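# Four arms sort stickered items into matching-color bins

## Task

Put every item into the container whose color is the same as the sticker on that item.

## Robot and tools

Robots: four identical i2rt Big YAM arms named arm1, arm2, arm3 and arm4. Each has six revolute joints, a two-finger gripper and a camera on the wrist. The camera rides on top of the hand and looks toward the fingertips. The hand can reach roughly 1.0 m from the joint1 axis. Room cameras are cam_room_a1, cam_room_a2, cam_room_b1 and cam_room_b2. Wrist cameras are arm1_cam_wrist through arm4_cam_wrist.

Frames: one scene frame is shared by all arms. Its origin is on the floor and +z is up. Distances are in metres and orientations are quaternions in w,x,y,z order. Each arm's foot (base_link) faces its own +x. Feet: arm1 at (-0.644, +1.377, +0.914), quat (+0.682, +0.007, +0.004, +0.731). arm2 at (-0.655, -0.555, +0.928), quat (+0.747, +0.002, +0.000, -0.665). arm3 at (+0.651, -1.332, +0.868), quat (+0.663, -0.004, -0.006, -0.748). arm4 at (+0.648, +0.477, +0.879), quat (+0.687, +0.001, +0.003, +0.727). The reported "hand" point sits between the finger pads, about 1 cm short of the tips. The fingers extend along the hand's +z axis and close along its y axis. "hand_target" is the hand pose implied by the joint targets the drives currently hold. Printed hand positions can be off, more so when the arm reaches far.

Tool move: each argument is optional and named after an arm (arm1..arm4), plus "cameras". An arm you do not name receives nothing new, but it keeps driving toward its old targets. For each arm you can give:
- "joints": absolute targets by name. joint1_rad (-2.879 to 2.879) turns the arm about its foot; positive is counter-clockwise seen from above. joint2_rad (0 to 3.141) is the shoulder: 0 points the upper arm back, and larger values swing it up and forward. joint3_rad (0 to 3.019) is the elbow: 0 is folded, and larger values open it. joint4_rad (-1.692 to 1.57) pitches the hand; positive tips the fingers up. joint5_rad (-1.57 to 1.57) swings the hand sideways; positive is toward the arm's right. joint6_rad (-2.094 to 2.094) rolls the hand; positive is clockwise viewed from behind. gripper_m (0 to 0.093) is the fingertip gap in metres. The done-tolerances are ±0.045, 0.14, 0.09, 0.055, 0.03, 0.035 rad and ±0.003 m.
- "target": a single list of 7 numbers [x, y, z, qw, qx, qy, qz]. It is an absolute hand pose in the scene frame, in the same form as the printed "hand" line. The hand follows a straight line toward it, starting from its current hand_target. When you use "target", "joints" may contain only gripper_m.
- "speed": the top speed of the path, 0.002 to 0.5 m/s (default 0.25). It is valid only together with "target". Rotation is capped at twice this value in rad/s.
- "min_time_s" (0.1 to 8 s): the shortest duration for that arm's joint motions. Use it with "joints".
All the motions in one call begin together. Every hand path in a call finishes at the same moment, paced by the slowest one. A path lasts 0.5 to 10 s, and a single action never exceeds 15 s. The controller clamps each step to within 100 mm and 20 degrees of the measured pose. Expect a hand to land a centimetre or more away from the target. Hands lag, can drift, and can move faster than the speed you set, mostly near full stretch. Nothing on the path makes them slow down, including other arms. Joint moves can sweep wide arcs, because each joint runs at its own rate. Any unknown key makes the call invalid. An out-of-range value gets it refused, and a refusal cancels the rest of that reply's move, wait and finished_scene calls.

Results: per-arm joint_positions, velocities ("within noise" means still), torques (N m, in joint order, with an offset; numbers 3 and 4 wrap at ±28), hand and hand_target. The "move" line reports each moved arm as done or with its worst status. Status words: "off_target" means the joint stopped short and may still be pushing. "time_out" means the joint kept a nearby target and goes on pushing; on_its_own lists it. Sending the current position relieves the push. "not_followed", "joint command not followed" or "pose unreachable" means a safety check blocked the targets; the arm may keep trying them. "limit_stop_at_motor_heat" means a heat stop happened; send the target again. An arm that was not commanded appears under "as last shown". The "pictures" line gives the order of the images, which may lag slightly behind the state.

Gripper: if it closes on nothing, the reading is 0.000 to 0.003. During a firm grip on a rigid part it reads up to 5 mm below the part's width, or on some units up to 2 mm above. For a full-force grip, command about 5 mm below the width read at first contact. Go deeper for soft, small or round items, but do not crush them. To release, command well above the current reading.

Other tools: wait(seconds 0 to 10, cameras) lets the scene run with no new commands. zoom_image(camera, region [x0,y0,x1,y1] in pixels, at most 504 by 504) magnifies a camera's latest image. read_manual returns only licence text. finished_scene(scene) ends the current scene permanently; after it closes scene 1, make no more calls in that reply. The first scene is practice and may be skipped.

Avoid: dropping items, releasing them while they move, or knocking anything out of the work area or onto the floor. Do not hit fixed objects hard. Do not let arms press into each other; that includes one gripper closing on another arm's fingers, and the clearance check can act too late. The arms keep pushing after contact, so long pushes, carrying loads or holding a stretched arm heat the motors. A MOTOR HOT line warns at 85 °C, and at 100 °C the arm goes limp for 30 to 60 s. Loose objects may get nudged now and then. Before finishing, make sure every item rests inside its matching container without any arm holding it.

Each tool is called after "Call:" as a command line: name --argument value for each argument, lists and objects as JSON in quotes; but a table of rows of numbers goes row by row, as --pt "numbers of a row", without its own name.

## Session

Call:
move --arm1 '{"joints":{"joint1_rad":1.5,"joint2_rad":0.65,"joint3_rad":1.43,"joint5_rad":0,"joint6_rad":0,"joint4_rad":-1.5,"gripper_m":0.093},"min_time_s":3}' --arm2 '{"joints":{"joint1_rad":-1.69,"joint2_rad":0.65,"joint3_rad":1.43,"joint5_rad":0,"joint6_rad":0,"joint4_rad":-1.5,"gripper_m":0.093},"min_time_s":3}' --arm3 '{"joints":{"joint1_rad":1.69,"joint2_rad":0.65,"joint3_rad":1.43,"joint5_rad":0,"joint6_rad":0,"joint4_rad":-1.5,"gripper_m":0.093},"min_time_s":3}' --arm4 '{"joints":{"joint1_rad":-1.63,"joint2_rad":0.65,"joint3_rad":1.43,"joint5_rad":0,"joint6_rad":0,"joint4_rad":-1.5,"gripper_m":0.093},"min_time_s":3}' --cameras '["arm1_cam_wrist","arm2_cam_wrist","arm3_cam_wrist","arm4_cam_wrist","cam_room_b1","cam_room_b2"]'

Scene clock: 3.57 s.
Joint torques (N m): arm1=[-1.2 4.66 14.08 2.15 -0.06 -0.07] | arm2=[0.21 1.38 12.21 3.02 0.13 -0.09] | arm3=[1.96 2.37 10.78 1.2 0.13 -0.12] | arm4=[0.56 2.55 7.01 0.8 0.21 0.16]
Motor temperatures (°C): arm1=[20 23 28 23 21 21 21] | arm2=[23 24 26 22 22 20 23] | arm3=[24 23 24 23 24 23 23] | arm4=[22 21 24 22 24 21 24]
Heat: arm1: hottest joint3_rad 28 °C; arm2: hottest joint3_rad 26 °C; arm3: hottest joint1_rad 24 °C; arm4: hottest joint3_rad 24 °C.
move: arm1 done; arm2 done; arm3 done; arm4 done
Joint velocities: within noise
arm1.joint_positions: joint1_rad=+1.492 joint2_rad=+0.638 joint3_rad=+1.376 joint4_rad=-1.519 joint5_rad=+0.002 joint6_rad=+0.008 gripper_m=+0.09306
arm1.joint_status: all done
arm1.hand: x=-0.8529 y=+1.3789 z=+1.4103 quat_wxyz=(-0.002, +0.920, -0.008, -0.392) (m; scene frame)
arm1.hand_target: x=-0.8551 y=+1.3769 z=+1.4362 quat_wxyz=(-0.002, +0.908, +0.000, -0.420) (m; scene frame)
arm1.hand_status: not commanded
arm2.joint_positions: joint1_rad=-1.685 joint2_rad=+0.639 joint3_rad=+1.395 joint4_rad=-1.520 joint5_rad=-0.003 joint6_rad=+0.015 gripper_m=+0.09310
arm2.joint_status: all done
arm2.hand: x=-0.8712 y=-0.5576 z=+1.4291 quat_wxyz=(-0.003, -0.920, +0.004, +0.392) (m; scene frame)
arm2.hand_target: x=-0.8756 y=-0.5560 z=+1.4465 quat_wxyz=(+0.002, -0.911, +0.000, +0.412) (m; scene frame)
arm2.hand_status: not commanded
arm3.joint_positions: joint1_rad=+1.679 joint2_rad=+0.641 joint3_rad=+1.395 joint4_rad=-1.493 joint5_rad=-0.003 joint6_rad=+0.007 gripper_m=+0.09306
arm3.joint_status: all done
arm3.hand: x=+0.8709 y=-1.3274 z=+1.3738 quat_wxyz=(-0.405, -0.005, -0.914, +0.006) (m; scene frame)
arm3.hand_target: x=+0.8698 y=-1.3253 z=+1.3865 quat_wxyz=(-0.413, +0.002, -0.911, +0.007) (m; scene frame)
arm3.hand_status: not commanded
arm4.joint_positions: joint1_rad=-1.627 joint2_rad=+0.641 joint3_rad=+1.432 joint4_rad=-1.488 joint5_rad=-0.003 joint6_rad=-0.014 gripper_m=+0.09311
arm4.joint_status: all done
arm4.hand: x=+0.8680 y=+0.4793 z=+1.4019 quat_wxyz=(-0.421, +0.008, -0.907, +0.003) (m; scene frame)
arm4.hand_target: x=+0.8698 y=+0.4780 z=+1.3968 quat_wxyz=(-0.410, -0.001, -0.912, +0.002) (m; scene frame)
arm4.hand_status: not commanded
pictures: arm1_cam_wrist, arm2_cam_wrist, arm3_cam_wrist, arm4_cam_wrist, cam_room_b1, cam_room_b2
Images, in order (width x height): arm1_cam_wrist 672x504, arm2_cam_wrist 672x504, arm3_cam_wrist 672x504, arm4_cam_wrist 672x504, cam_room_b1 672x504, cam_room_b2 672x504.

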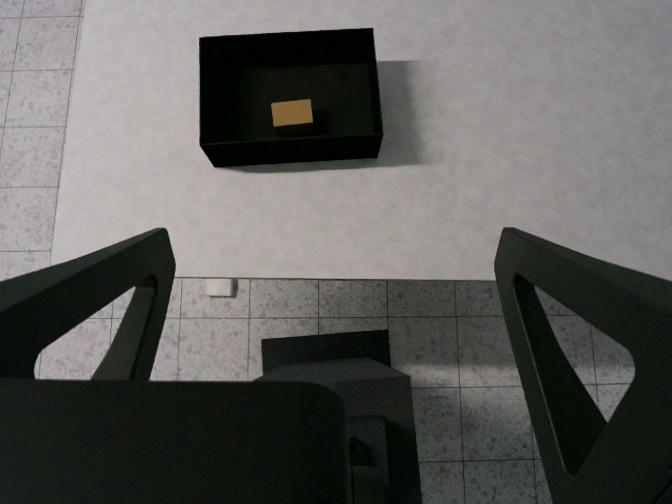

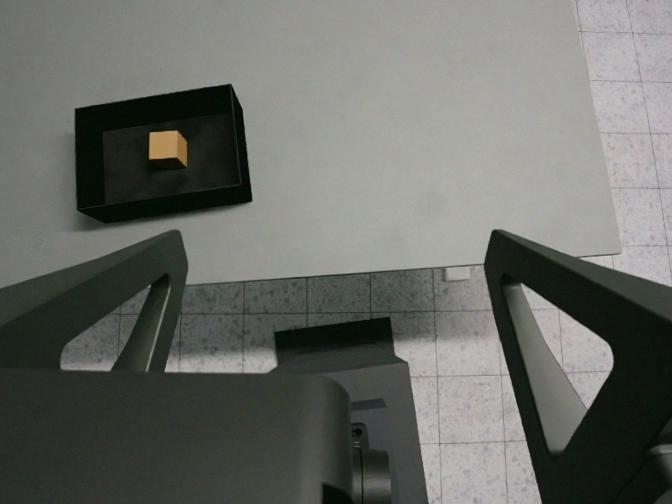

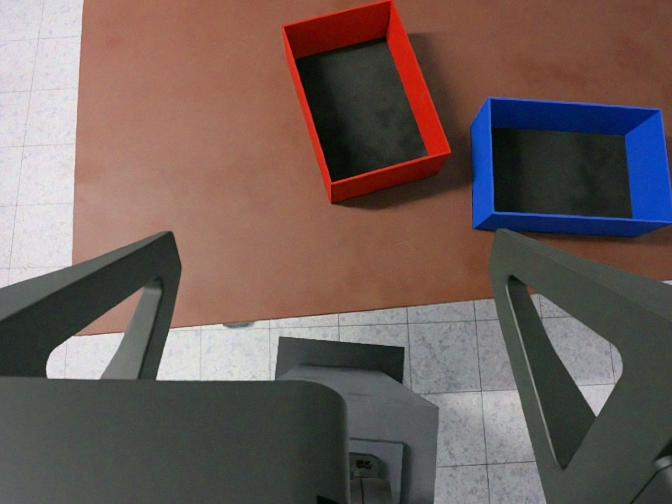

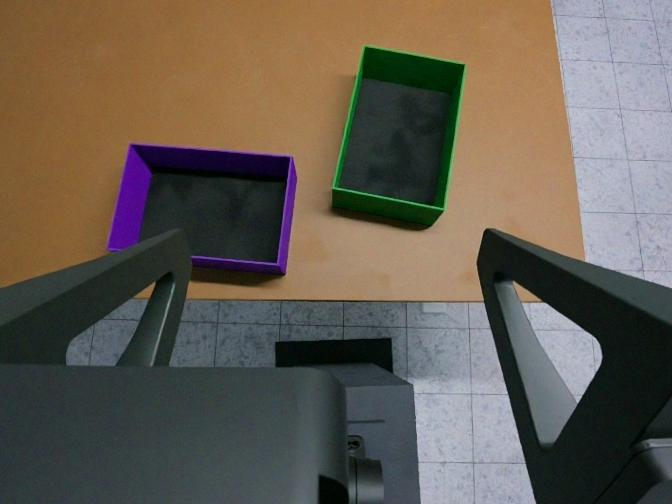

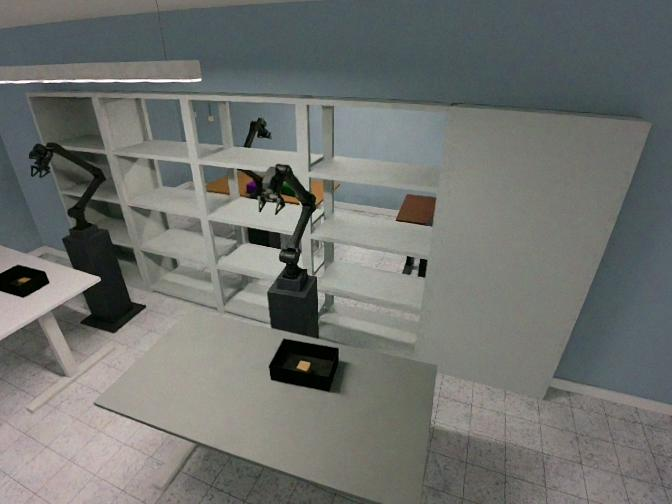

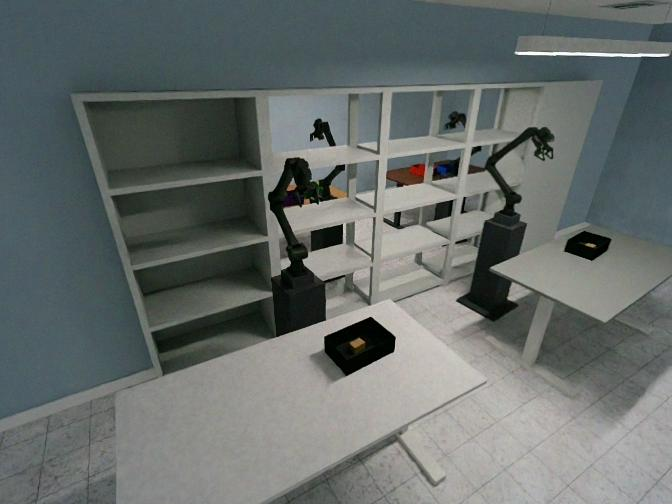

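Call:
zoom_image --camera "arm1_cam_wrist" --region '[250, 85, 350, 150]'

Call:
zoom_image --camera "arm2_cam_wrist" --region '[120, 105, 220, 180]'

Call:
zoom_image --camera "cam_room_b1" --region '[255, 325, 355, 400]'

Call:
zoom_image --camera "cam_room_b2" --region '[310, 310, 410, 385]'

Call:
zoom_image --camera "cam_room_b1" --region '[0, 250, 60, 310]'

Call:
zoom_image --camera "cam_room_b2" --region '[555, 220, 625, 270]'

Scaled by 5.040.

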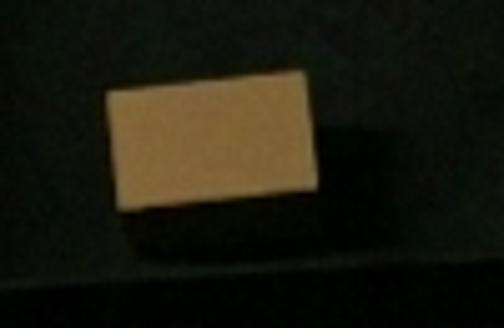

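Scaled by 5.040.

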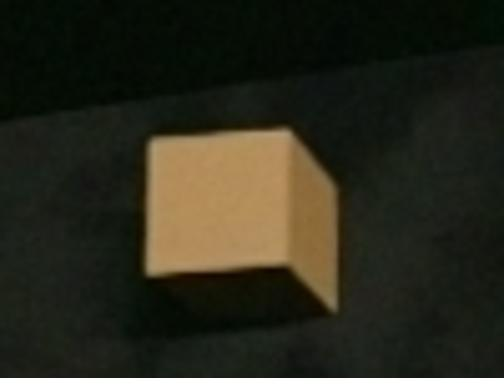

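Scaled by 5.040.

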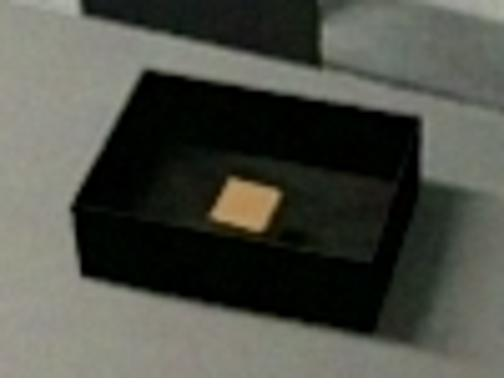

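Scaled by 5.040.

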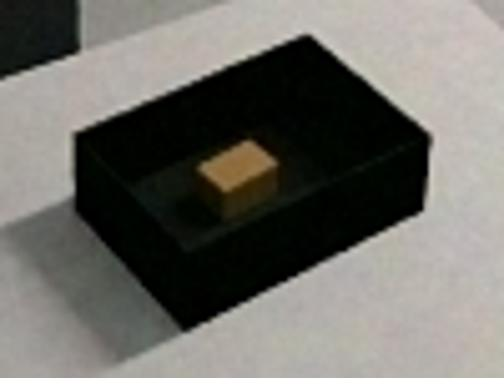

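Scaled by 8.400.

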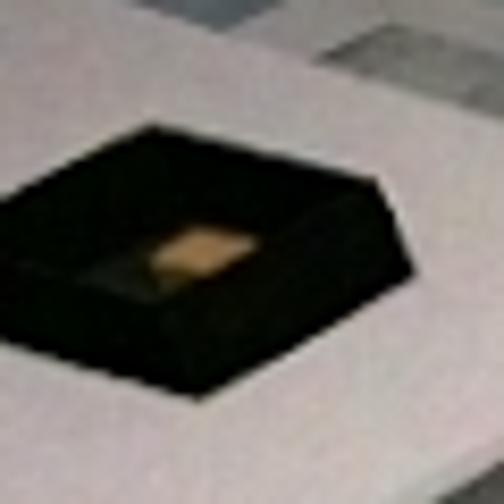

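Scaled by 7.200.

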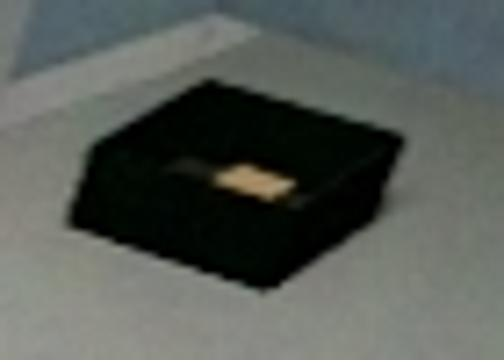

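Call:
move --arm1 '{"target":[-1.245,1.30,1.03,-0.0101,-0.957,-0.0334,0.288],"speed":0.3}' --arm2 '{"target":[-1.20,-0.868,1.03,0,-0.9576,0,0.2882],"speed":0.3}' --cameras '["arm1_cam_wrist","arm2_cam_wrist"]'

Scene clock: 32.60 s.
Joint torques (N m): arm1=[-0.62 -12.69 15.19 1.77 0 0.06] | arm2=[1.38 -17.44 14.58 2.06 0.17 0.22] | arm3=[1.9 2.32 10.77 1.18 0.14 -0.11] | arm4=[0.91 2.55 7.08 0.77 0.21 0.13]
Motor temperatures (°C): arm1=[20 23 31 23 21 21 21] | arm2=[23 24 29 22 22 20 23] | arm3=[24 23 26 23 24 23 23] | arm4=[22 21 27 22 24 21 24]
Heat: arm1: hottest joint3_rad 31 °C; arm2: hottest joint3_rad 29 °C; arm3: hottest joint3_rad 26 °C; arm4: hottest joint3_rad 27 °C.
move: arm1 off_target; arm2 off_target
Joint velocities: within noise
arm1.joint_positions: joint1_rad=+1.628 joint2_rad=+1.696 joint3_rad=+1.143 joint4_rad=-0.523 joint5_rad=+0.035 joint6_rad=+0.055 gripper_m=+0.09306
arm1.joint_status: not commanded
arm1.hand: x=-1.2178 y=+1.3108 z=+1.0015 quat_wxyz=(+0.004, +0.967, +0.030, -0.253) (m; scene frame)
arm1.hand_target: x=-1.2427 y=+1.3003 z=+1.0309 quat_wxyz=(+0.010, +0.957, +0.033, -0.288) (m; scene frame)
arm1.hand_status: off_target (0.041 m and 4.3 deg from the pose sent, 0.552 m and 13.6 deg at the start)
arm2.joint_positions: joint1_rad=-1.086 joint2_rad=+1.770 joint3_rad=+1.262 joint4_rad=-0.614 joint5_rad=+0.322 joint6_rad=+0.512 gripper_m=+0.09309
arm2.joint_status: not commanded
arm2.hand: x=-1.1821 y=-0.8497 z=+1.0135 quat_wxyz=(+0.018, -0.963, -0.008, +0.268) (m; scene frame)
arm2.hand_target: x=-1.1986 y=-0.8672 z=+1.0305 quat_wxyz=(+0.000, -0.958, +0.000, +0.288) (m; scene frame)
arm2.hand_status: off_target (0.030 m and 3.3 deg from the pose sent, 0.603 m and 12.7 deg at the start)
arm3, arm4: as last shown
pictures: arm1_cam_wrist, arm2_cam_wrist
Images, in order (width x height): arm1_cam_wrist 672x504, arm2_cam_wrist 672x504.

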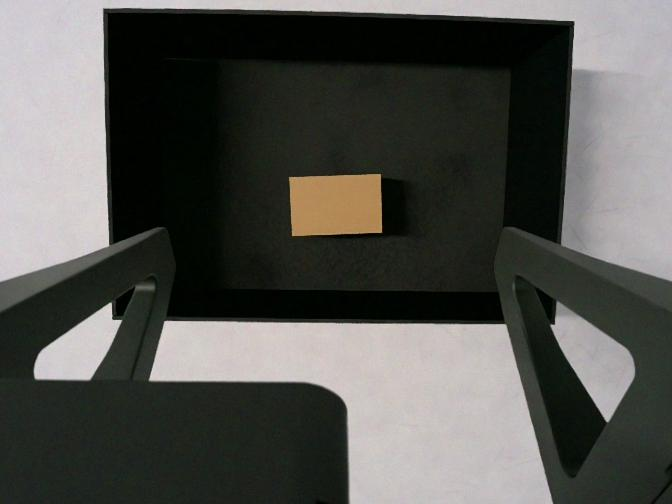

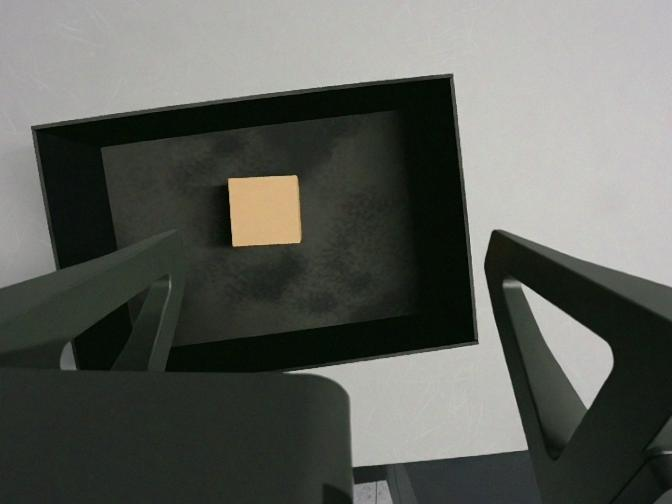

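Call:
move --arm1 '{"target":[-1.238,1.307,0.85,-0.0140,-0.9623,-0.0504,0.2668]}' --arm2 '{"target":[-1.20,-0.914,0.86,-0.0050,-0.9574,-0.0167,0.2881]}' --cameras '["arm1_cam_wrist","arm2_cam_wrist"]'

Scene clock: 46.37 s.
Joint torques (N m): arm1=[-2.37 -14.51 7.92 1.84 -0.03 -0.06] | arm2=[1.08 -20.01 10.82 2.32 0.47 0.22] | arm3=[2.02 2.37 10.78 1.2 0.12 -0.11] | arm4=[0.09 2.49 7.06 0.94 0.19 0.17]
Motor temperatures (°C): arm1=[20 24 34 23 21 21 21] | arm2=[23 25 32 22 22 20 23] | arm3=[24 23 27 23 24 23 23] | arm4=[22 21 28 22 24 21 24]
Heat: arm1: hottest joint3_rad 34 °C; arm2: hottest joint3_rad 32 °C; arm3: hottest joint3_rad 27 °C; arm4: hottest joint3_rad 28 °C.
move: arm1 off_target; arm2 off_target
Joint velocities: arm1=[within noise] | arm2=[0.015 -0.005 0.017 0.022 0.154 0.022 0] | arm3=[within noise] | arm4=[within noise]
arm1.joint_positions: joint1_rad=+1.628 joint2_rad=+2.008 joint3_rad=+1.074 joint4_rad=-0.140 joint5_rad=+0.006 joint6_rad=+0.024 gripper_m=+0.09306
arm1.joint_status: not commanded
arm1.hand: x=-1.2295 y=+1.3050 z=+0.8425 quat_wxyz=(+0.014, +0.966, +0.049, -0.253) (m; scene frame)
arm1.hand_target: x=-1.2379 y=+1.3071 z=+0.8502 quat_wxyz=(+0.014, +0.962, +0.050, -0.267) (m; scene frame)
arm1.hand_status: off_target (0.012 m and 1.7 deg from the pose sent, 0.153 m and 3.1 deg at the start)
arm2.joint_positions: joint1_rad=-1.022 joint2_rad=+2.094 joint3_rad=+1.262 joint4_rad=-0.284 joint5_rad=+0.329 joint6_rad=+0.537 gripper_m=+0.09309
arm2.joint_status: not commanded
arm2.hand: x=-1.1870 y=-0.9007 z=+0.8536 quat_wxyz=(+0.007, -0.962, -0.025, +0.272) (m; scene frame)
arm2.hand_target: x=-1.1992 y=-0.9137 z=+0.8604 quat_wxyz=(-0.005, -0.958, -0.017, +0.288) (m; scene frame)
arm2.hand_status: off_target (0.020 m and 2.5 deg from the pose sent, 0.167 m and 3.7 deg at the start)
arm3, arm4: as last shown
pictures: arm1_cam_wrist, arm2_cam_wrist
Images, in order (width x height): arm1_cam_wrist 672x504, arm2_cam_wrist 672x504.

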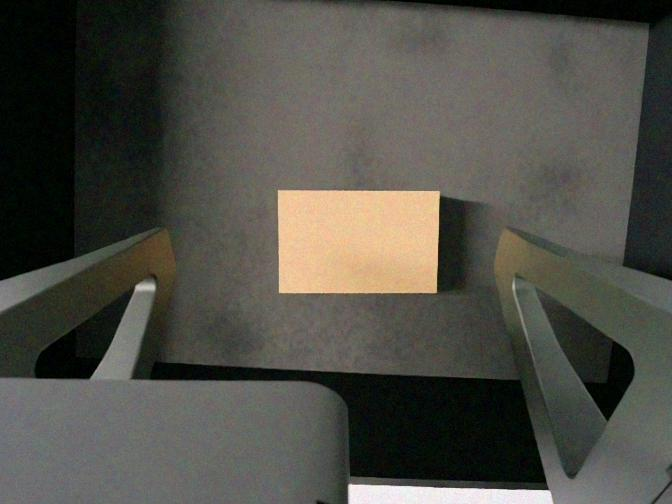

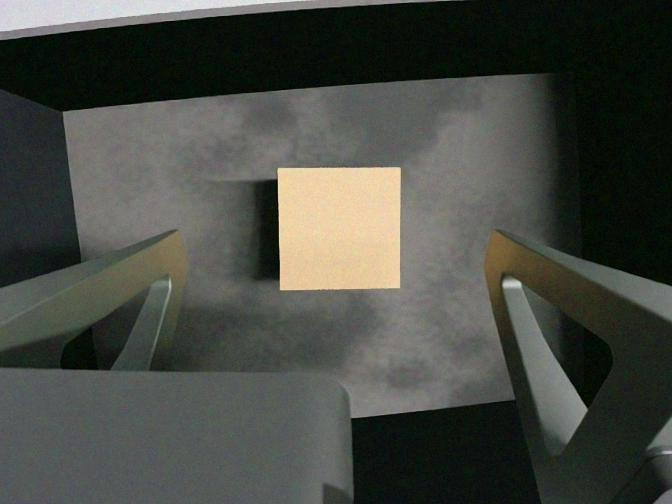

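Call:
move --arm1 '{"target":[-1.231,1.320,0.748,-0.0140,-0.9623,-0.0504,0.2668],"speed":0.15}' --arm2 '{"target":[-1.201,-0.910,0.760,-0.0050,-0.9574,-0.0167,0.2881],"speed":0.15}' --cameras '["arm1_cam_wrist","arm2_cam_wrist"]'

Scene clock: 55.63 s.
Joint torques (N m): arm1=[-2.37 -13.39 6.24 1.7 0.1 -0.11] | arm2=[0.62 -20.07 9.72 2.28 0.34 0.15] | arm3=[2.02 2.26 10.77 1.14 0.13 -0.11] | arm4=[0.62 2.78 6.97 0.73 0.19 0.19]
Motor temperatures (°C): arm1=[20 24 33 23 21 21 21] | arm2=[23 25 32 22 22 20 23] | arm3=[24 23 27 23 24 23 23] | arm4=[22 21 28 22 24 21 24]
Heat: arm1: hottest joint3_rad 33 °C; arm2: hottest joint3_rad 32 °C; arm3: hottest joint3_rad 27 °C; arm4: hottest joint3_rad 28 °C.
move: arm1 done; arm2 off_target
Joint velocities: within noise
arm1.joint_positions: joint1_rad=+1.606 joint2_rad=+2.206 joint3_rad=+1.070 joint4_rad=+0.093 joint5_rad=-0.009 joint6_rad=+0.008 gripper_m=+0.09306
arm1.joint_status: not commanded
arm1.hand: x=-1.2295 y=+1.3156 z=+0.7569 quat_wxyz=(+0.017, +0.962, +0.048, -0.267) (m; scene frame)
arm1.hand_target: x=-1.2306 y=+1.3199 z=+0.7480 quat_wxyz=(+0.014, +0.962, +0.050, -0.267) (m; scene frame)
arm1.hand_status: done (0.010 m and 0.5 deg from the pose sent, 0.096 m and 1.7 deg at the start)
arm2.joint_positions: joint1_rad=-1.022 joint2_rad=+2.287 joint3_rad=+1.278 joint4_rad=-0.098 joint5_rad=+0.329 joint6_rad=+0.537 gripper_m=+0.09309
arm2.joint_status: not commanded
arm2.hand: x=-1.1867 y=-0.9003 z=+0.7607 quat_wxyz=(+0.005, -0.961, -0.024, +0.276) (m; scene frame)
arm2.hand_target: x=-1.2003 y=-0.9097 z=+0.7605 quat_wxyz=(-0.005, -0.957, -0.017, +0.288) (m; scene frame)
arm2.hand_status: off_target (0.017 m and 2.0 deg from the pose sent, 0.095 m and 2.5 deg at the start)
arm3, arm4: as last shown
pictures: arm1_cam_wrist, arm2_cam_wrist
Images, in order (width x height): arm1_cam_wrist 672x504, arm2_cam_wrist 672x504.

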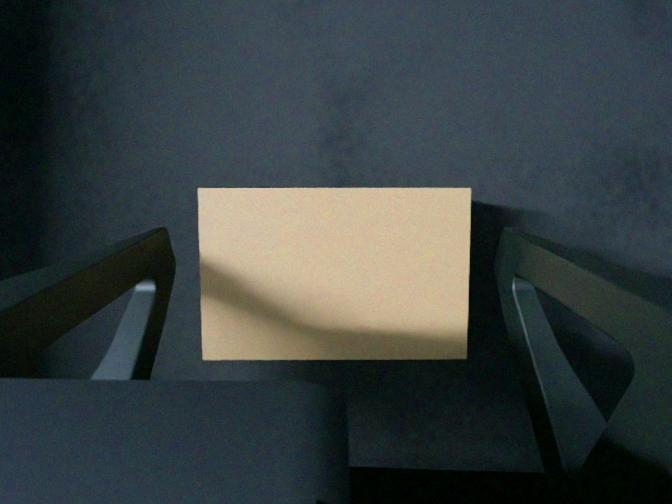

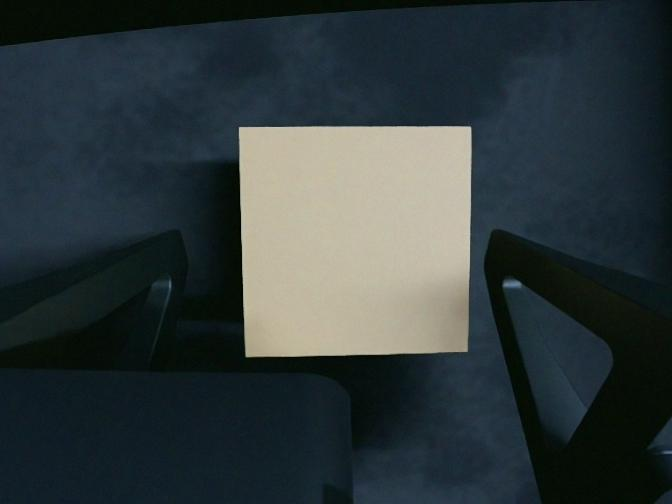

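Call:
move --arm1 '{"target":[-1.224,1.320,0.724,-0.0140,-0.9623,-0.0504,0.2668],"speed":0.15}' --arm2 '{"target":[-1.200,-0.903,0.745,-0.0050,-0.9574,-0.0167,0.2881],"speed":0.15}' --cameras '["arm1_cam_wrist","arm2_cam_wrist"]'

Scene clock: 61.77 s.
Joint torques (N m): arm1=[-1.9 -12.86 5.18 1.55 0.08 -0.07] | arm2=[-0.03 -18.96 8.94 2.41 0.16 0.07] | arm3=[2.02 2.26 10.78 1.18 0.13 -0.11] | arm4=[0.73 2.37 6.95 0.72 0.17 0.18]
Motor temperatures (°C): arm1=[20 24 33 23 21 21 21] | arm2=[23 25 32 22 22 20 23] | arm3=[24 23 27 23 24 23 23] | arm4=[22 21 29 22 24 21 24]
Heat: arm1: hottest joint3_rad 33 °C; arm2: hottest joint3_rad 32 °C; arm3: hottest joint3_rad 27 °C; arm4: hottest joint3_rad 29 °C.
move: arm1 off_target; arm2 off_target
Joint velocities: within noise
arm1.joint_positions: joint1_rad=+1.606 joint2_rad=+2.255 joint3_rad=+1.070 joint4_rad=+0.153 joint5_rad=-0.008 joint6_rad=+0.006 gripper_m=+0.09306
arm1.joint_status: not commanded
arm1.hand: x=-1.2277 y=+1.3160 z=+0.7369 quat_wxyz=(+0.017, +0.961, +0.049, -0.273) (m; scene frame)
arm1.hand_target: x=-1.2235 y=+1.3199 z=+0.7242 quat_wxyz=(+0.014, +0.962, +0.050, -0.267) (m; scene frame)
arm1.hand_status: off_target (0.014 m and 0.8 deg from the pose sent, 0.034 m and 0.5 deg at the start)
arm2.joint_positions: joint1_rad=-1.023 joint2_rad=+2.301 joint3_rad=+1.278 joint4_rad=-0.062 joint5_rad=+0.329 joint6_rad=+0.537 gripper_m=+0.09309
arm2.joint_status: not commanded
arm2.hand: x=-1.1894 y=-0.9021 z=+0.7557 quat_wxyz=(-0.002, -0.959, -0.022, +0.284) (m; scene frame)
arm2.hand_target: x=-1.1993 y=-0.9026 z=+0.7453 quat_wxyz=(-0.005, -0.957, -0.017, +0.288) (m; scene frame)
arm2.hand_status: off_target (0.015 m and 0.9 deg from the pose sent, 0.021 m and 2.0 deg at the start)
arm3, arm4: as last shown
pictures: arm1_cam_wrist, arm2_cam_wrist
Images, in order (width x height): arm1_cam_wrist 672x504, arm2_cam_wrist 672x504.

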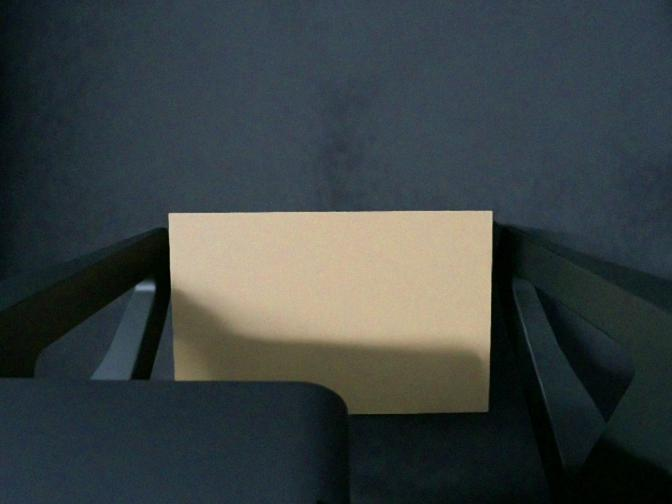

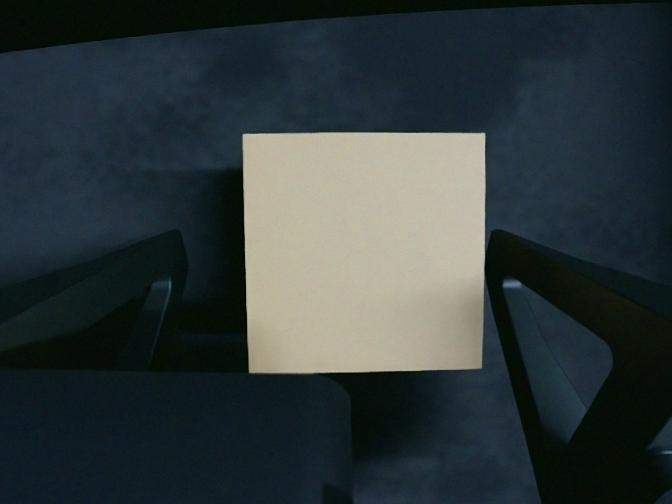

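Call:
move --arm1 '{"target":[-1.207,1.321,0.727,-0.0140,-0.9623,-0.0504,0.2668],"speed":0.15}' --arm2 '{"joints":{"gripper_m":0.038}}' --cameras '["arm1_cam_wrist"]'

Scene clock: 66.50 s.
Joint torques (N m): arm1=[-2.2 -15.03 3.47 1.5 0.1 -0.03] | arm2=[0.09 -19.02 8.92 2.36 0.26 0.08] | arm3=[2.02 2.32 10.82 1.2 0.12 -0.12] | arm4=[0.97 2.32 6.93 0.87 0.19 0.2]
Motor temperatures (°C): arm1=[20 24 32 23 21 21 21] | arm2=[23 25 31 22 22 20 23] | arm3=[24 23 27 23 24 23 23] | arm4=[22 21 29 22 24 21 24]
Heat: arm1: hottest joint3_rad 32 °C; arm2: hottest joint3_rad 31 °C; arm3: hottest joint3_rad 27 °C; arm4: hottest joint3_rad 29 °C.
move: arm1 done; arm2 off_target
Joint velocities: within noise
arm1.joint_positions: joint1_rad=+1.606 joint2_rad=+2.255 joint3_rad=+1.033 joint4_rad=+0.186 joint5_rad=-0.008 joint6_rad=+0.006 gripper_m=+0.09306
arm1.joint_status: not commanded
arm1.hand: x=-1.2139 y=+1.3176 z=+0.7311 quat_wxyz=(+0.017, +0.961, +0.049, -0.271) (m; scene frame)
arm1.hand_target: x=-1.2071 y=+1.3209 z=+0.7270 quat_wxyz=(+0.014, +0.962, +0.050, -0.267) (m; scene frame)
arm1.hand_status: done (0.009 m and 0.6 deg from the pose sent, 0.024 m and 0.8 deg at the start)
arm2.joint_positions: joint1_rad=-1.023 joint2_rad=+2.301 joint3_rad=+1.278 joint4_rad=-0.061 joint5_rad=+0.327 joint6_rad=+0.537 gripper_m=+0.05336
arm2.joint_status: gripper_m off_target (ended at +0.05338, target +0.03800)
arm2.hand: x=-1.1895 y=-0.9026 z=+0.7557 quat_wxyz=(-0.003, -0.959, -0.022, +0.284) (m; scene frame)
arm2.hand_target: x=-1.1993 y=-0.9026 z=+0.7453 quat_wxyz=(-0.005, -0.957, -0.017, +0.288) (m; scene frame)
arm2.hand_status: not commanded
arm3, arm4: as last shown
pictures: arm1_cam_wrist
Images, in order (width x height): arm1_cam_wrist 672x504.

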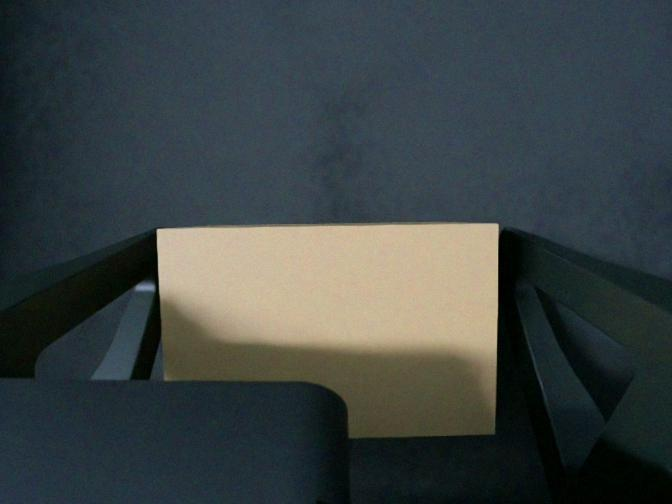

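Call:
move --arm1 '{"target":[-1.215,1.321,0.83,-0.0140,-0.9623,-0.0504,0.2668],"speed":0.15}' --arm2 '{"target":[-1.17,-0.895,0.96,-0.0050,-0.9574,-0.0167,0.2881],"speed":0.2}'

Call:
move --arm1 '{"target":[-1.198,1.321,0.82,-0.0068,-0.9867,-0.0431,0.1563],"speed":0.2}' --arm2 '{"joints":{"joint2_rad":0.9,"joint3_rad":1.5,"joint4_rad":-1.1},"min_time_s":2.5}' --cameras '["arm1_cam_wrist","cam_room_b1","cam_room_b2"]'

Call:
zoom_image --camera "cam_room_b1" --region '[220, 140, 380, 300]'

Scene clock: 78.10 s.
Joint torques (N m): arm1=[-1.79 -14.97 6.54 0.85 0.03 -0.07] | arm2=[1.55 -19.49 9.07 1.25 0.48 0.21] | arm3=[2.08 2.32 10.8 1.17 0.14 -0.12] | arm4=[0.38 2.26 6.95 0.8 0.21 0.14]
Motor temperatures (°C): arm1=[20 25 31 23 21 21 21] | arm2=[23 25 31 22 22 20 23] | arm3=[24 23 28 23 24 23 23] | arm4=[22 21 29 22 24 21 24]
Heat: arm1: hottest joint3_rad 31 °C; arm2: hottest joint3_rad 31 °C; arm3: hottest joint3_rad 28 °C; arm4: hottest joint3_rad 29 °C.
move: arm1 done; arm2 done
Joint velocities: within noise
arm1.joint_positions: joint1_rad=+1.606 joint2_rad=+2.026 joint3_rad=+1.003 joint4_rad=-0.029 joint5_rad=-0.008 joint6_rad=+0.004 gripper_m=+0.09306
arm1.joint_status: not commanded
arm1.hand: x=-1.2133 y=+1.3172 z=+0.8219 quat_wxyz=(+0.016, +0.963, +0.050, -0.263) (m; scene frame)
arm1.hand_target: x=-1.2150 y=+1.3209 z=+0.8298 quat_wxyz=(+0.014, +0.962, +0.050, -0.267) (m; scene frame)
arm1.hand_status: done (0.009 m and 0.5 deg from the pose sent, 0.099 m and 0.6 deg at the start)
arm2.joint_positions: joint1_rad=-1.020 joint2_rad=+1.866 joint3_rad=+1.224 joint4_rad=-0.425 joint5_rad=+0.332 joint6_rad=+0.543 gripper_m=+0.05336
arm2.joint_status: not commanded
arm2.hand: x=-1.1761 y=-0.8932 z=+0.9615 quat_wxyz=(-0.007, -0.956, -0.019, +0.292) (m; scene frame)
arm2.hand_target: x=-1.1700 y=-0.8950 z=+0.9599 quat_wxyz=(-0.005, -0.957, -0.017, +0.288) (m; scene frame)
arm2.hand_status: done (0.007 m and 0.6 deg from the pose sent, 0.205 m and 0.8 deg at the start)
arm3, arm4: as last shown
pictures: none

Scene clock: 81.13 s.
Joint torques (N m): arm1=[-2.08 -13.33 10.17 0.62 0.1 0.13] | arm2=[1.49 -3.72 14.65 1.94 0.33 0.18] | arm3=[1.96 2.43 10.8 1.18 0.13 -0.12] | arm4=[0.73 2.61 6.98 0.87 0.19 0.19]
Motor temperatures (°C): arm1=[20 25 31 23 21 21 21] | arm2=[23 25 32 22 22 20 23] | arm3=[24 23 28 23 24 23 23] | arm4=[22 21 29 22 24 21 24]
Heat: arm1: hottest joint3_rad 31 °C; arm2: hottest joint3_rad 32 °C; arm3: hottest joint3_rad 28 °C; arm4: hottest joint3_rad 29 °C.
move: arm1 off_target; arm2 done
Joint velocities: within noise
arm1.joint_positions: joint1_rad=+1.606 joint2_rad=+2.026 joint3_rad=+1.073 joint4_rad=-0.340 joint5_rad=-0.001 joint6_rad=+0.008 gripper_m=+0.09306
arm1.joint_status: not commanded
arm1.hand: x=-1.1813 y=+1.3218 z=+0.8131 quat_wxyz=(+0.007, +0.988, +0.048, -0.146) (m; scene frame)
arm1.hand_target: x=-1.1975 y=+1.3210 z=+0.8203 quat_wxyz=(+0.007, +0.987, +0.043, -0.157) (m; scene frame)
arm1.hand_status: off_target (0.018 m and 1.3 deg from the pose sent, 0.016 m and 12.6 deg at the start)
arm2.joint_positions: joint1_rad=-1.020 joint2_rad=+0.891 joint3_rad=+1.452 joint4_rad=-1.089 joint5_rad=+0.332 joint6_rad=+0.544 gripper_m=+0.05336
arm2.joint_status: all done
arm2.hand: x=-0.9790 y=-0.7386 z=+1.4779 quat_wxyz=(-0.161, -0.859, +0.029, +0.485) (m; scene frame)
arm2.hand_target: x=-0.9761 y=-0.7401 z=+1.4977 quat_wxyz=(-0.173, -0.852, +0.034, +0.493) (m; scene frame)
arm2.hand_status: not commanded
arm3, arm4: as last shown
pictures: arm1_cam_wrist, cam_room_b1, cam_room_b2
Images, in order (width x height): arm1_cam_wrist 672x504, cam_room_b1 672x504, cam_room_b2 672x504.

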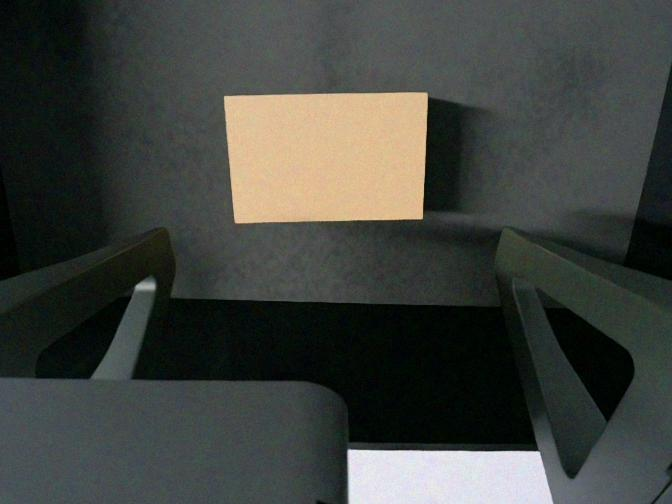

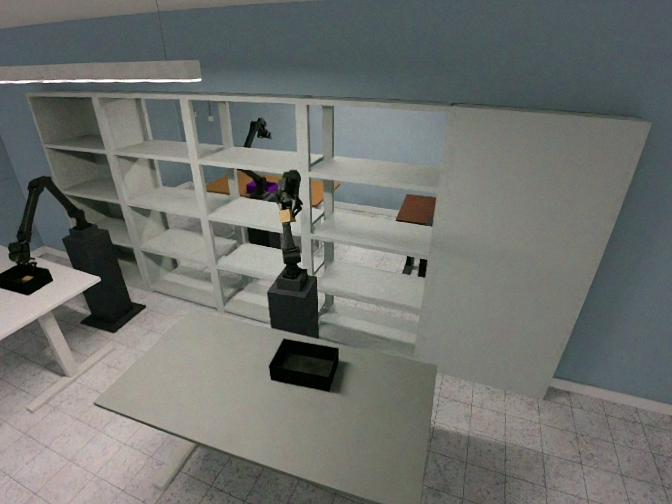

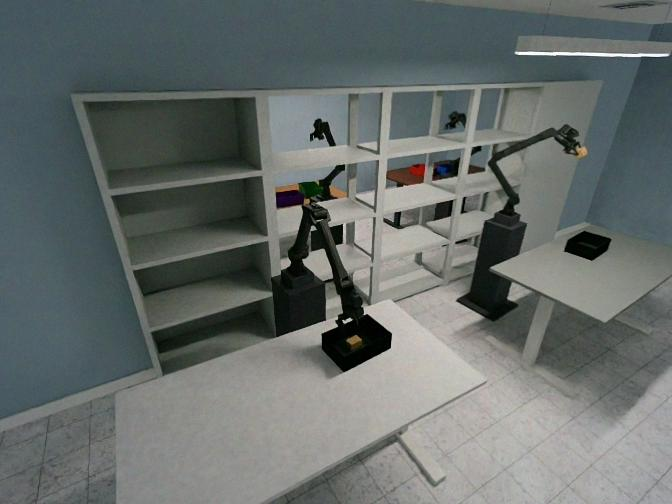

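Scaled by 3.150.

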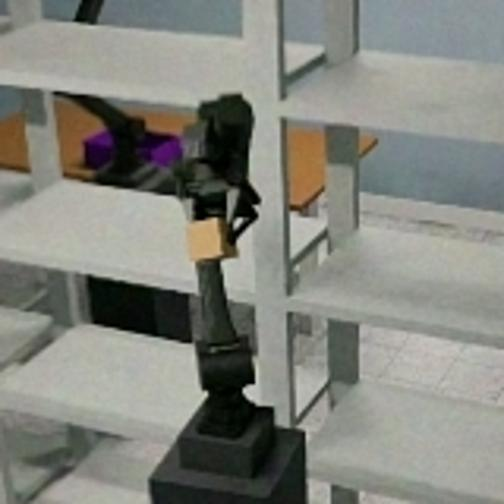

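Call:
move --arm1 '{"target":[-1.206,1.318,0.745,-0.0068,-0.9867,-0.0431,0.1563],"speed":0.15}' --arm2 '{"joints":{"joint4_rad":-0.1},"min_time_s":1.5}' --cameras '["arm1_cam_wrist","cam_room_b1","cam_room_b2"]'

Call:
zoom_image --camera "cam_room_b1" --region '[240, 120, 340, 220]'

Call:
zoom_image --camera "cam_room_b2" --region '[520, 80, 640, 200]'

Scene clock: 94.57 s.
Joint torques (N m): arm1=[-1.49 -14.68 8.65 1.39 0.11 0.1] | arm2=[1.55 -3.43 14.46 3.14 -0.02 0.15] | arm3=[2.08 2.2 10.81 1.22 0.13 -0.12] | arm4=[0.5 2.43 6.93 0.77 0.17 0.17]
Motor temperatures (°C): arm1=[20 25 31 23 21 21 21] | arm2=[23 25 33 22 22 20 24] | arm3=[24 23 28 23 24 23 23] | arm4=[22 21 29 22 24 21 24]
Heat: arm1: hottest joint3_rad 31 °C; arm2: hottest joint3_rad 33 °C; arm3: hottest joint3_rad 28 °C; arm4: hottest joint3_rad 29 °C.
move: arm1 off_target; arm2 done
Joint velocities: within noise
arm1.joint_positions: joint1_rad=+1.606 joint2_rad=+2.206 joint3_rad=+1.115 joint4_rad=-0.226 joint5_rad=+0.000 joint6_rad=+0.015 gripper_m=+0.09306
arm1.joint_status: not commanded
arm1.hand: x=-1.1832 y=+1.3221 z=+0.7383 quat_wxyz=(+0.006, +0.990, +0.044, -0.134) (m; scene frame)
arm1.hand_target: x=-1.2052 y=+1.3180 z=+0.7458 quat_wxyz=(+0.007, +0.987, +0.043, -0.156) (m; scene frame)
arm1.hand_status: off_target (0.024 m and 2.6 deg from the pose sent, 0.073 m and 1.3 deg at the start)
arm2.joint_positions: joint1_rad=-1.020 joint2_rad=+0.891 joint3_rad=+1.452 joint4_rad=-0.124 joint5_rad=+0.332 joint6_rad=+0.544 gripper_m=+0.05336
arm2.joint_status: all done
arm2.hand: x=-0.9874 y=-0.7456 z=+1.6989 quat_wxyz=(-0.400, -0.538, +0.106, +0.734) (m; scene frame)
arm2.hand_target: x=-0.9766 y=-0.7409 z=+1.7262 quat_wxyz=(-0.421, -0.512, +0.113, +0.740) (m; scene frame)
arm2.hand_status: not commanded
arm3.joint_positions: joint1_rad=+1.679 joint2_rad=+0.641 joint3_rad=+1.395 joint4_rad=-1.493 joint5_rad=-0.003 joint6_rad=+0.007 gripper_m=+0.09306
arm3.joint_status: not commanded
arm3.hand: x=+0.8709 y=-1.3274 z=+1.3738 quat_wxyz=(-0.405, -0.005, -0.914, +0.006) (m; scene frame)
arm3.hand_target: x=+0.8698 y=-1.3253 z=+1.3865 quat_wxyz=(-0.413, +0.002, -0.911, +0.007) (m; scene frame)
arm3.hand_status: not commanded
arm4.joint_positions: joint1_rad=-1.627 joint2_rad=+0.641 joint3_rad=+1.432 joint4_rad=-1.488 joint5_rad=-0.003 joint6_rad=-0.014 gripper_m=+0.09311
arm4.joint_status: not commanded
arm4.hand: x=+0.8680 y=+0.4793 z=+1.4019 quat_wxyz=(-0.421, +0.008, -0.907, +0.003) (m; scene frame)
arm4.hand_target: x=+0.8698 y=+0.4780 z=+1.3968 quat_wxyz=(-0.410, -0.001, -0.912, +0.002) (m; scene frame)
arm4.hand_status: not commanded
pictures: arm1_cam_wrist, cam_room_b1, cam_room_b2
Images, in order (width x height): arm1_cam_wrist 672x504, cam_room_b1 672x504, cam_room_b2 672x504.

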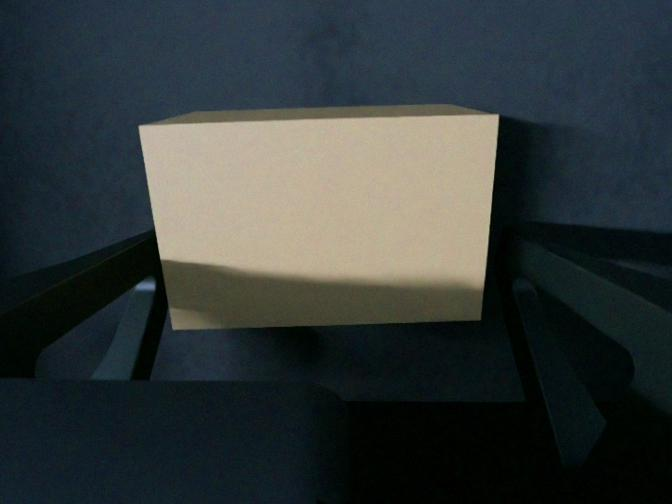

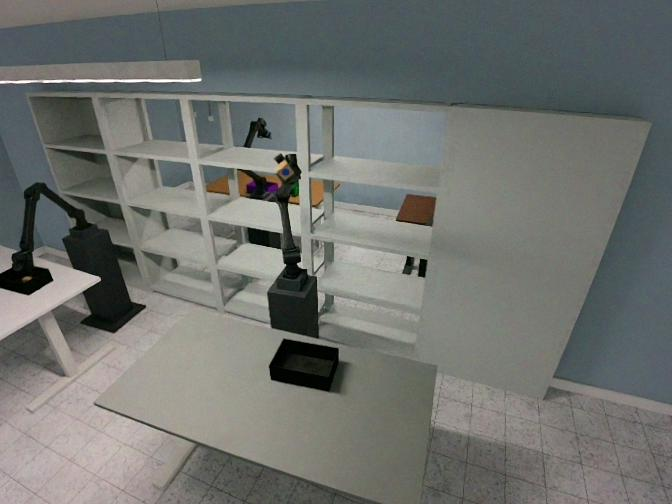

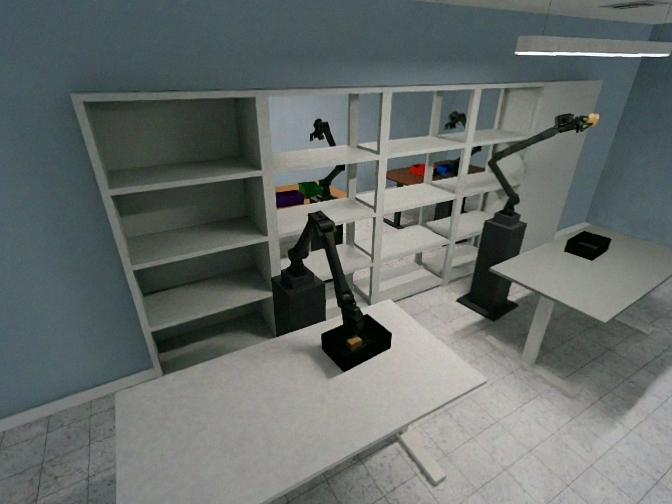

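Scaled by 5.040.

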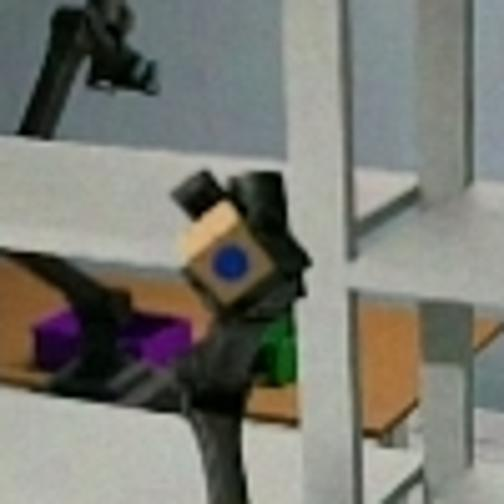

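Scaled by 4.200.

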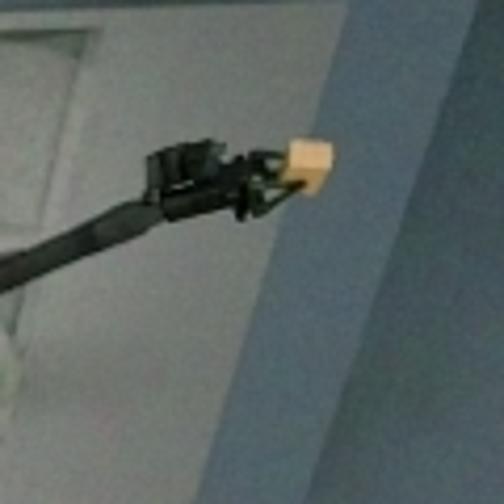

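Call:
move --arm1 '{"joints":{"gripper_m":0.058}}' --arm2 '{"joints":{"joint1_rad":0.965,"joint4_rad":-1.6,"joint5_rad":0,"joint6_rad":0},"min_time_s":3}' --arm3 '{"joints":{"joint1_rad":-2.10,"joint2_rad":0.82,"joint3_rad":0.95,"joint4_rad":-1.12,"joint5_rad":-0.12,"joint6_rad":-0.2},"min_time_s":5}' --cameras '["arm1_cam_wrist"]'

Scene clock: 109.40 s.
Joint torques (N m): arm1=[-1.55 -14.51 8.57 1.47 0.08 0.09] | arm2=[0.97 -3.14 14.13 1.32 -0.12 -0.08] | arm3=[0.73 -3.14 9.17 1.74 -0.16 -0.14] | arm4=[0.44 2.43 6.95 0.81 0.19 0.15]
Motor temperatures (°C): arm1=[20 25 32 23 21 21 21] | arm2=[23 25 34 22 22 20 24] | arm3=[24 23 29 23 24 23 23] | arm4=[22 21 30 22 24 21 24]
Heat: arm1: hottest joint3_rad 32 °C; arm2: hottest joint3_rad 34 °C; arm3: hottest joint3_rad 29 °C; arm4: hottest joint3_rad 30 °C.
move: arm1 off_target; arm2 done; arm3 done
Joint velocities: within noise
arm1.joint_positions: joint1_rad=+1.606 joint2_rad=+2.206 joint3_rad=+1.115 joint4_rad=-0.225 joint5_rad=+0.000 joint6_rad=+0.015 gripper_m=+0.06887
arm1.joint_status: gripper_m off_target (ended at +0.06890, target +0.05800)
arm1.hand: x=-1.1835 y=+1.3221 z=+0.7384 quat_wxyz=(+0.006, +0.990, +0.044, -0.134) (m; scene frame)
arm1.hand_target: x=-1.2052 y=+1.3179 z=+0.7458 quat_wxyz=(+0.007, +0.987, +0.043, -0.156) (m; scene frame)
arm1.hand_status: not commanded
arm2.joint_positions: joint1_rad=+0.963 joint2_rad=+0.891 joint3_rad=+1.452 joint4_rad=-1.588 joint5_rad=+0.002 joint6_rad=+0.014 gripper_m=+0.05335
arm2.joint_status: all done
arm2.hand: x=-0.4021 y=-0.6934 z=+1.3869 quat_wxyz=(-0.261, -0.242, -0.932, +0.063) (m; scene frame)
arm2.hand_target: x=-0.4011 y=-0.6929 z=+1.4045 quat_wxyz=(-0.274, -0.233, -0.931, +0.067) (m; scene frame)
arm2.hand_status: not commanded
arm3.joint_positions: joint1_rad=-2.092 joint2_rad=+0.812 joint3_rad=+0.956 joint4_rad=-1.135 joint5_rad=-0.117 joint6_rad=-0.192 gripper_m=+0.09306
arm3.joint_status: all done
arm3.hand: x=+0.3795 y=-1.1496 z=+1.1649 quat_wxyz=(+0.058, -0.937, +0.199, +0.282) (m; scene frame)
arm3.hand_target: x=+0.3778 y=-1.1457 z=+1.1616 quat_wxyz=(+0.059, -0.937, +0.199, +0.282) (m; scene frame)
arm3.hand_status: not commanded
arm4: as last shown
pictures: arm1_cam_wrist
Images, in order (width x height): arm1_cam_wrist 672x504.

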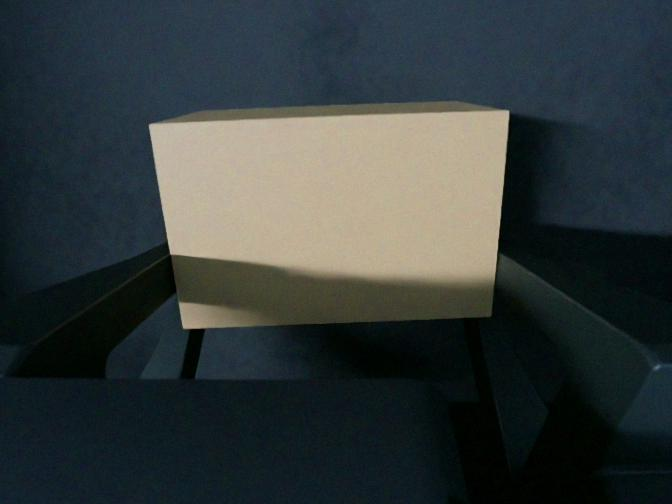

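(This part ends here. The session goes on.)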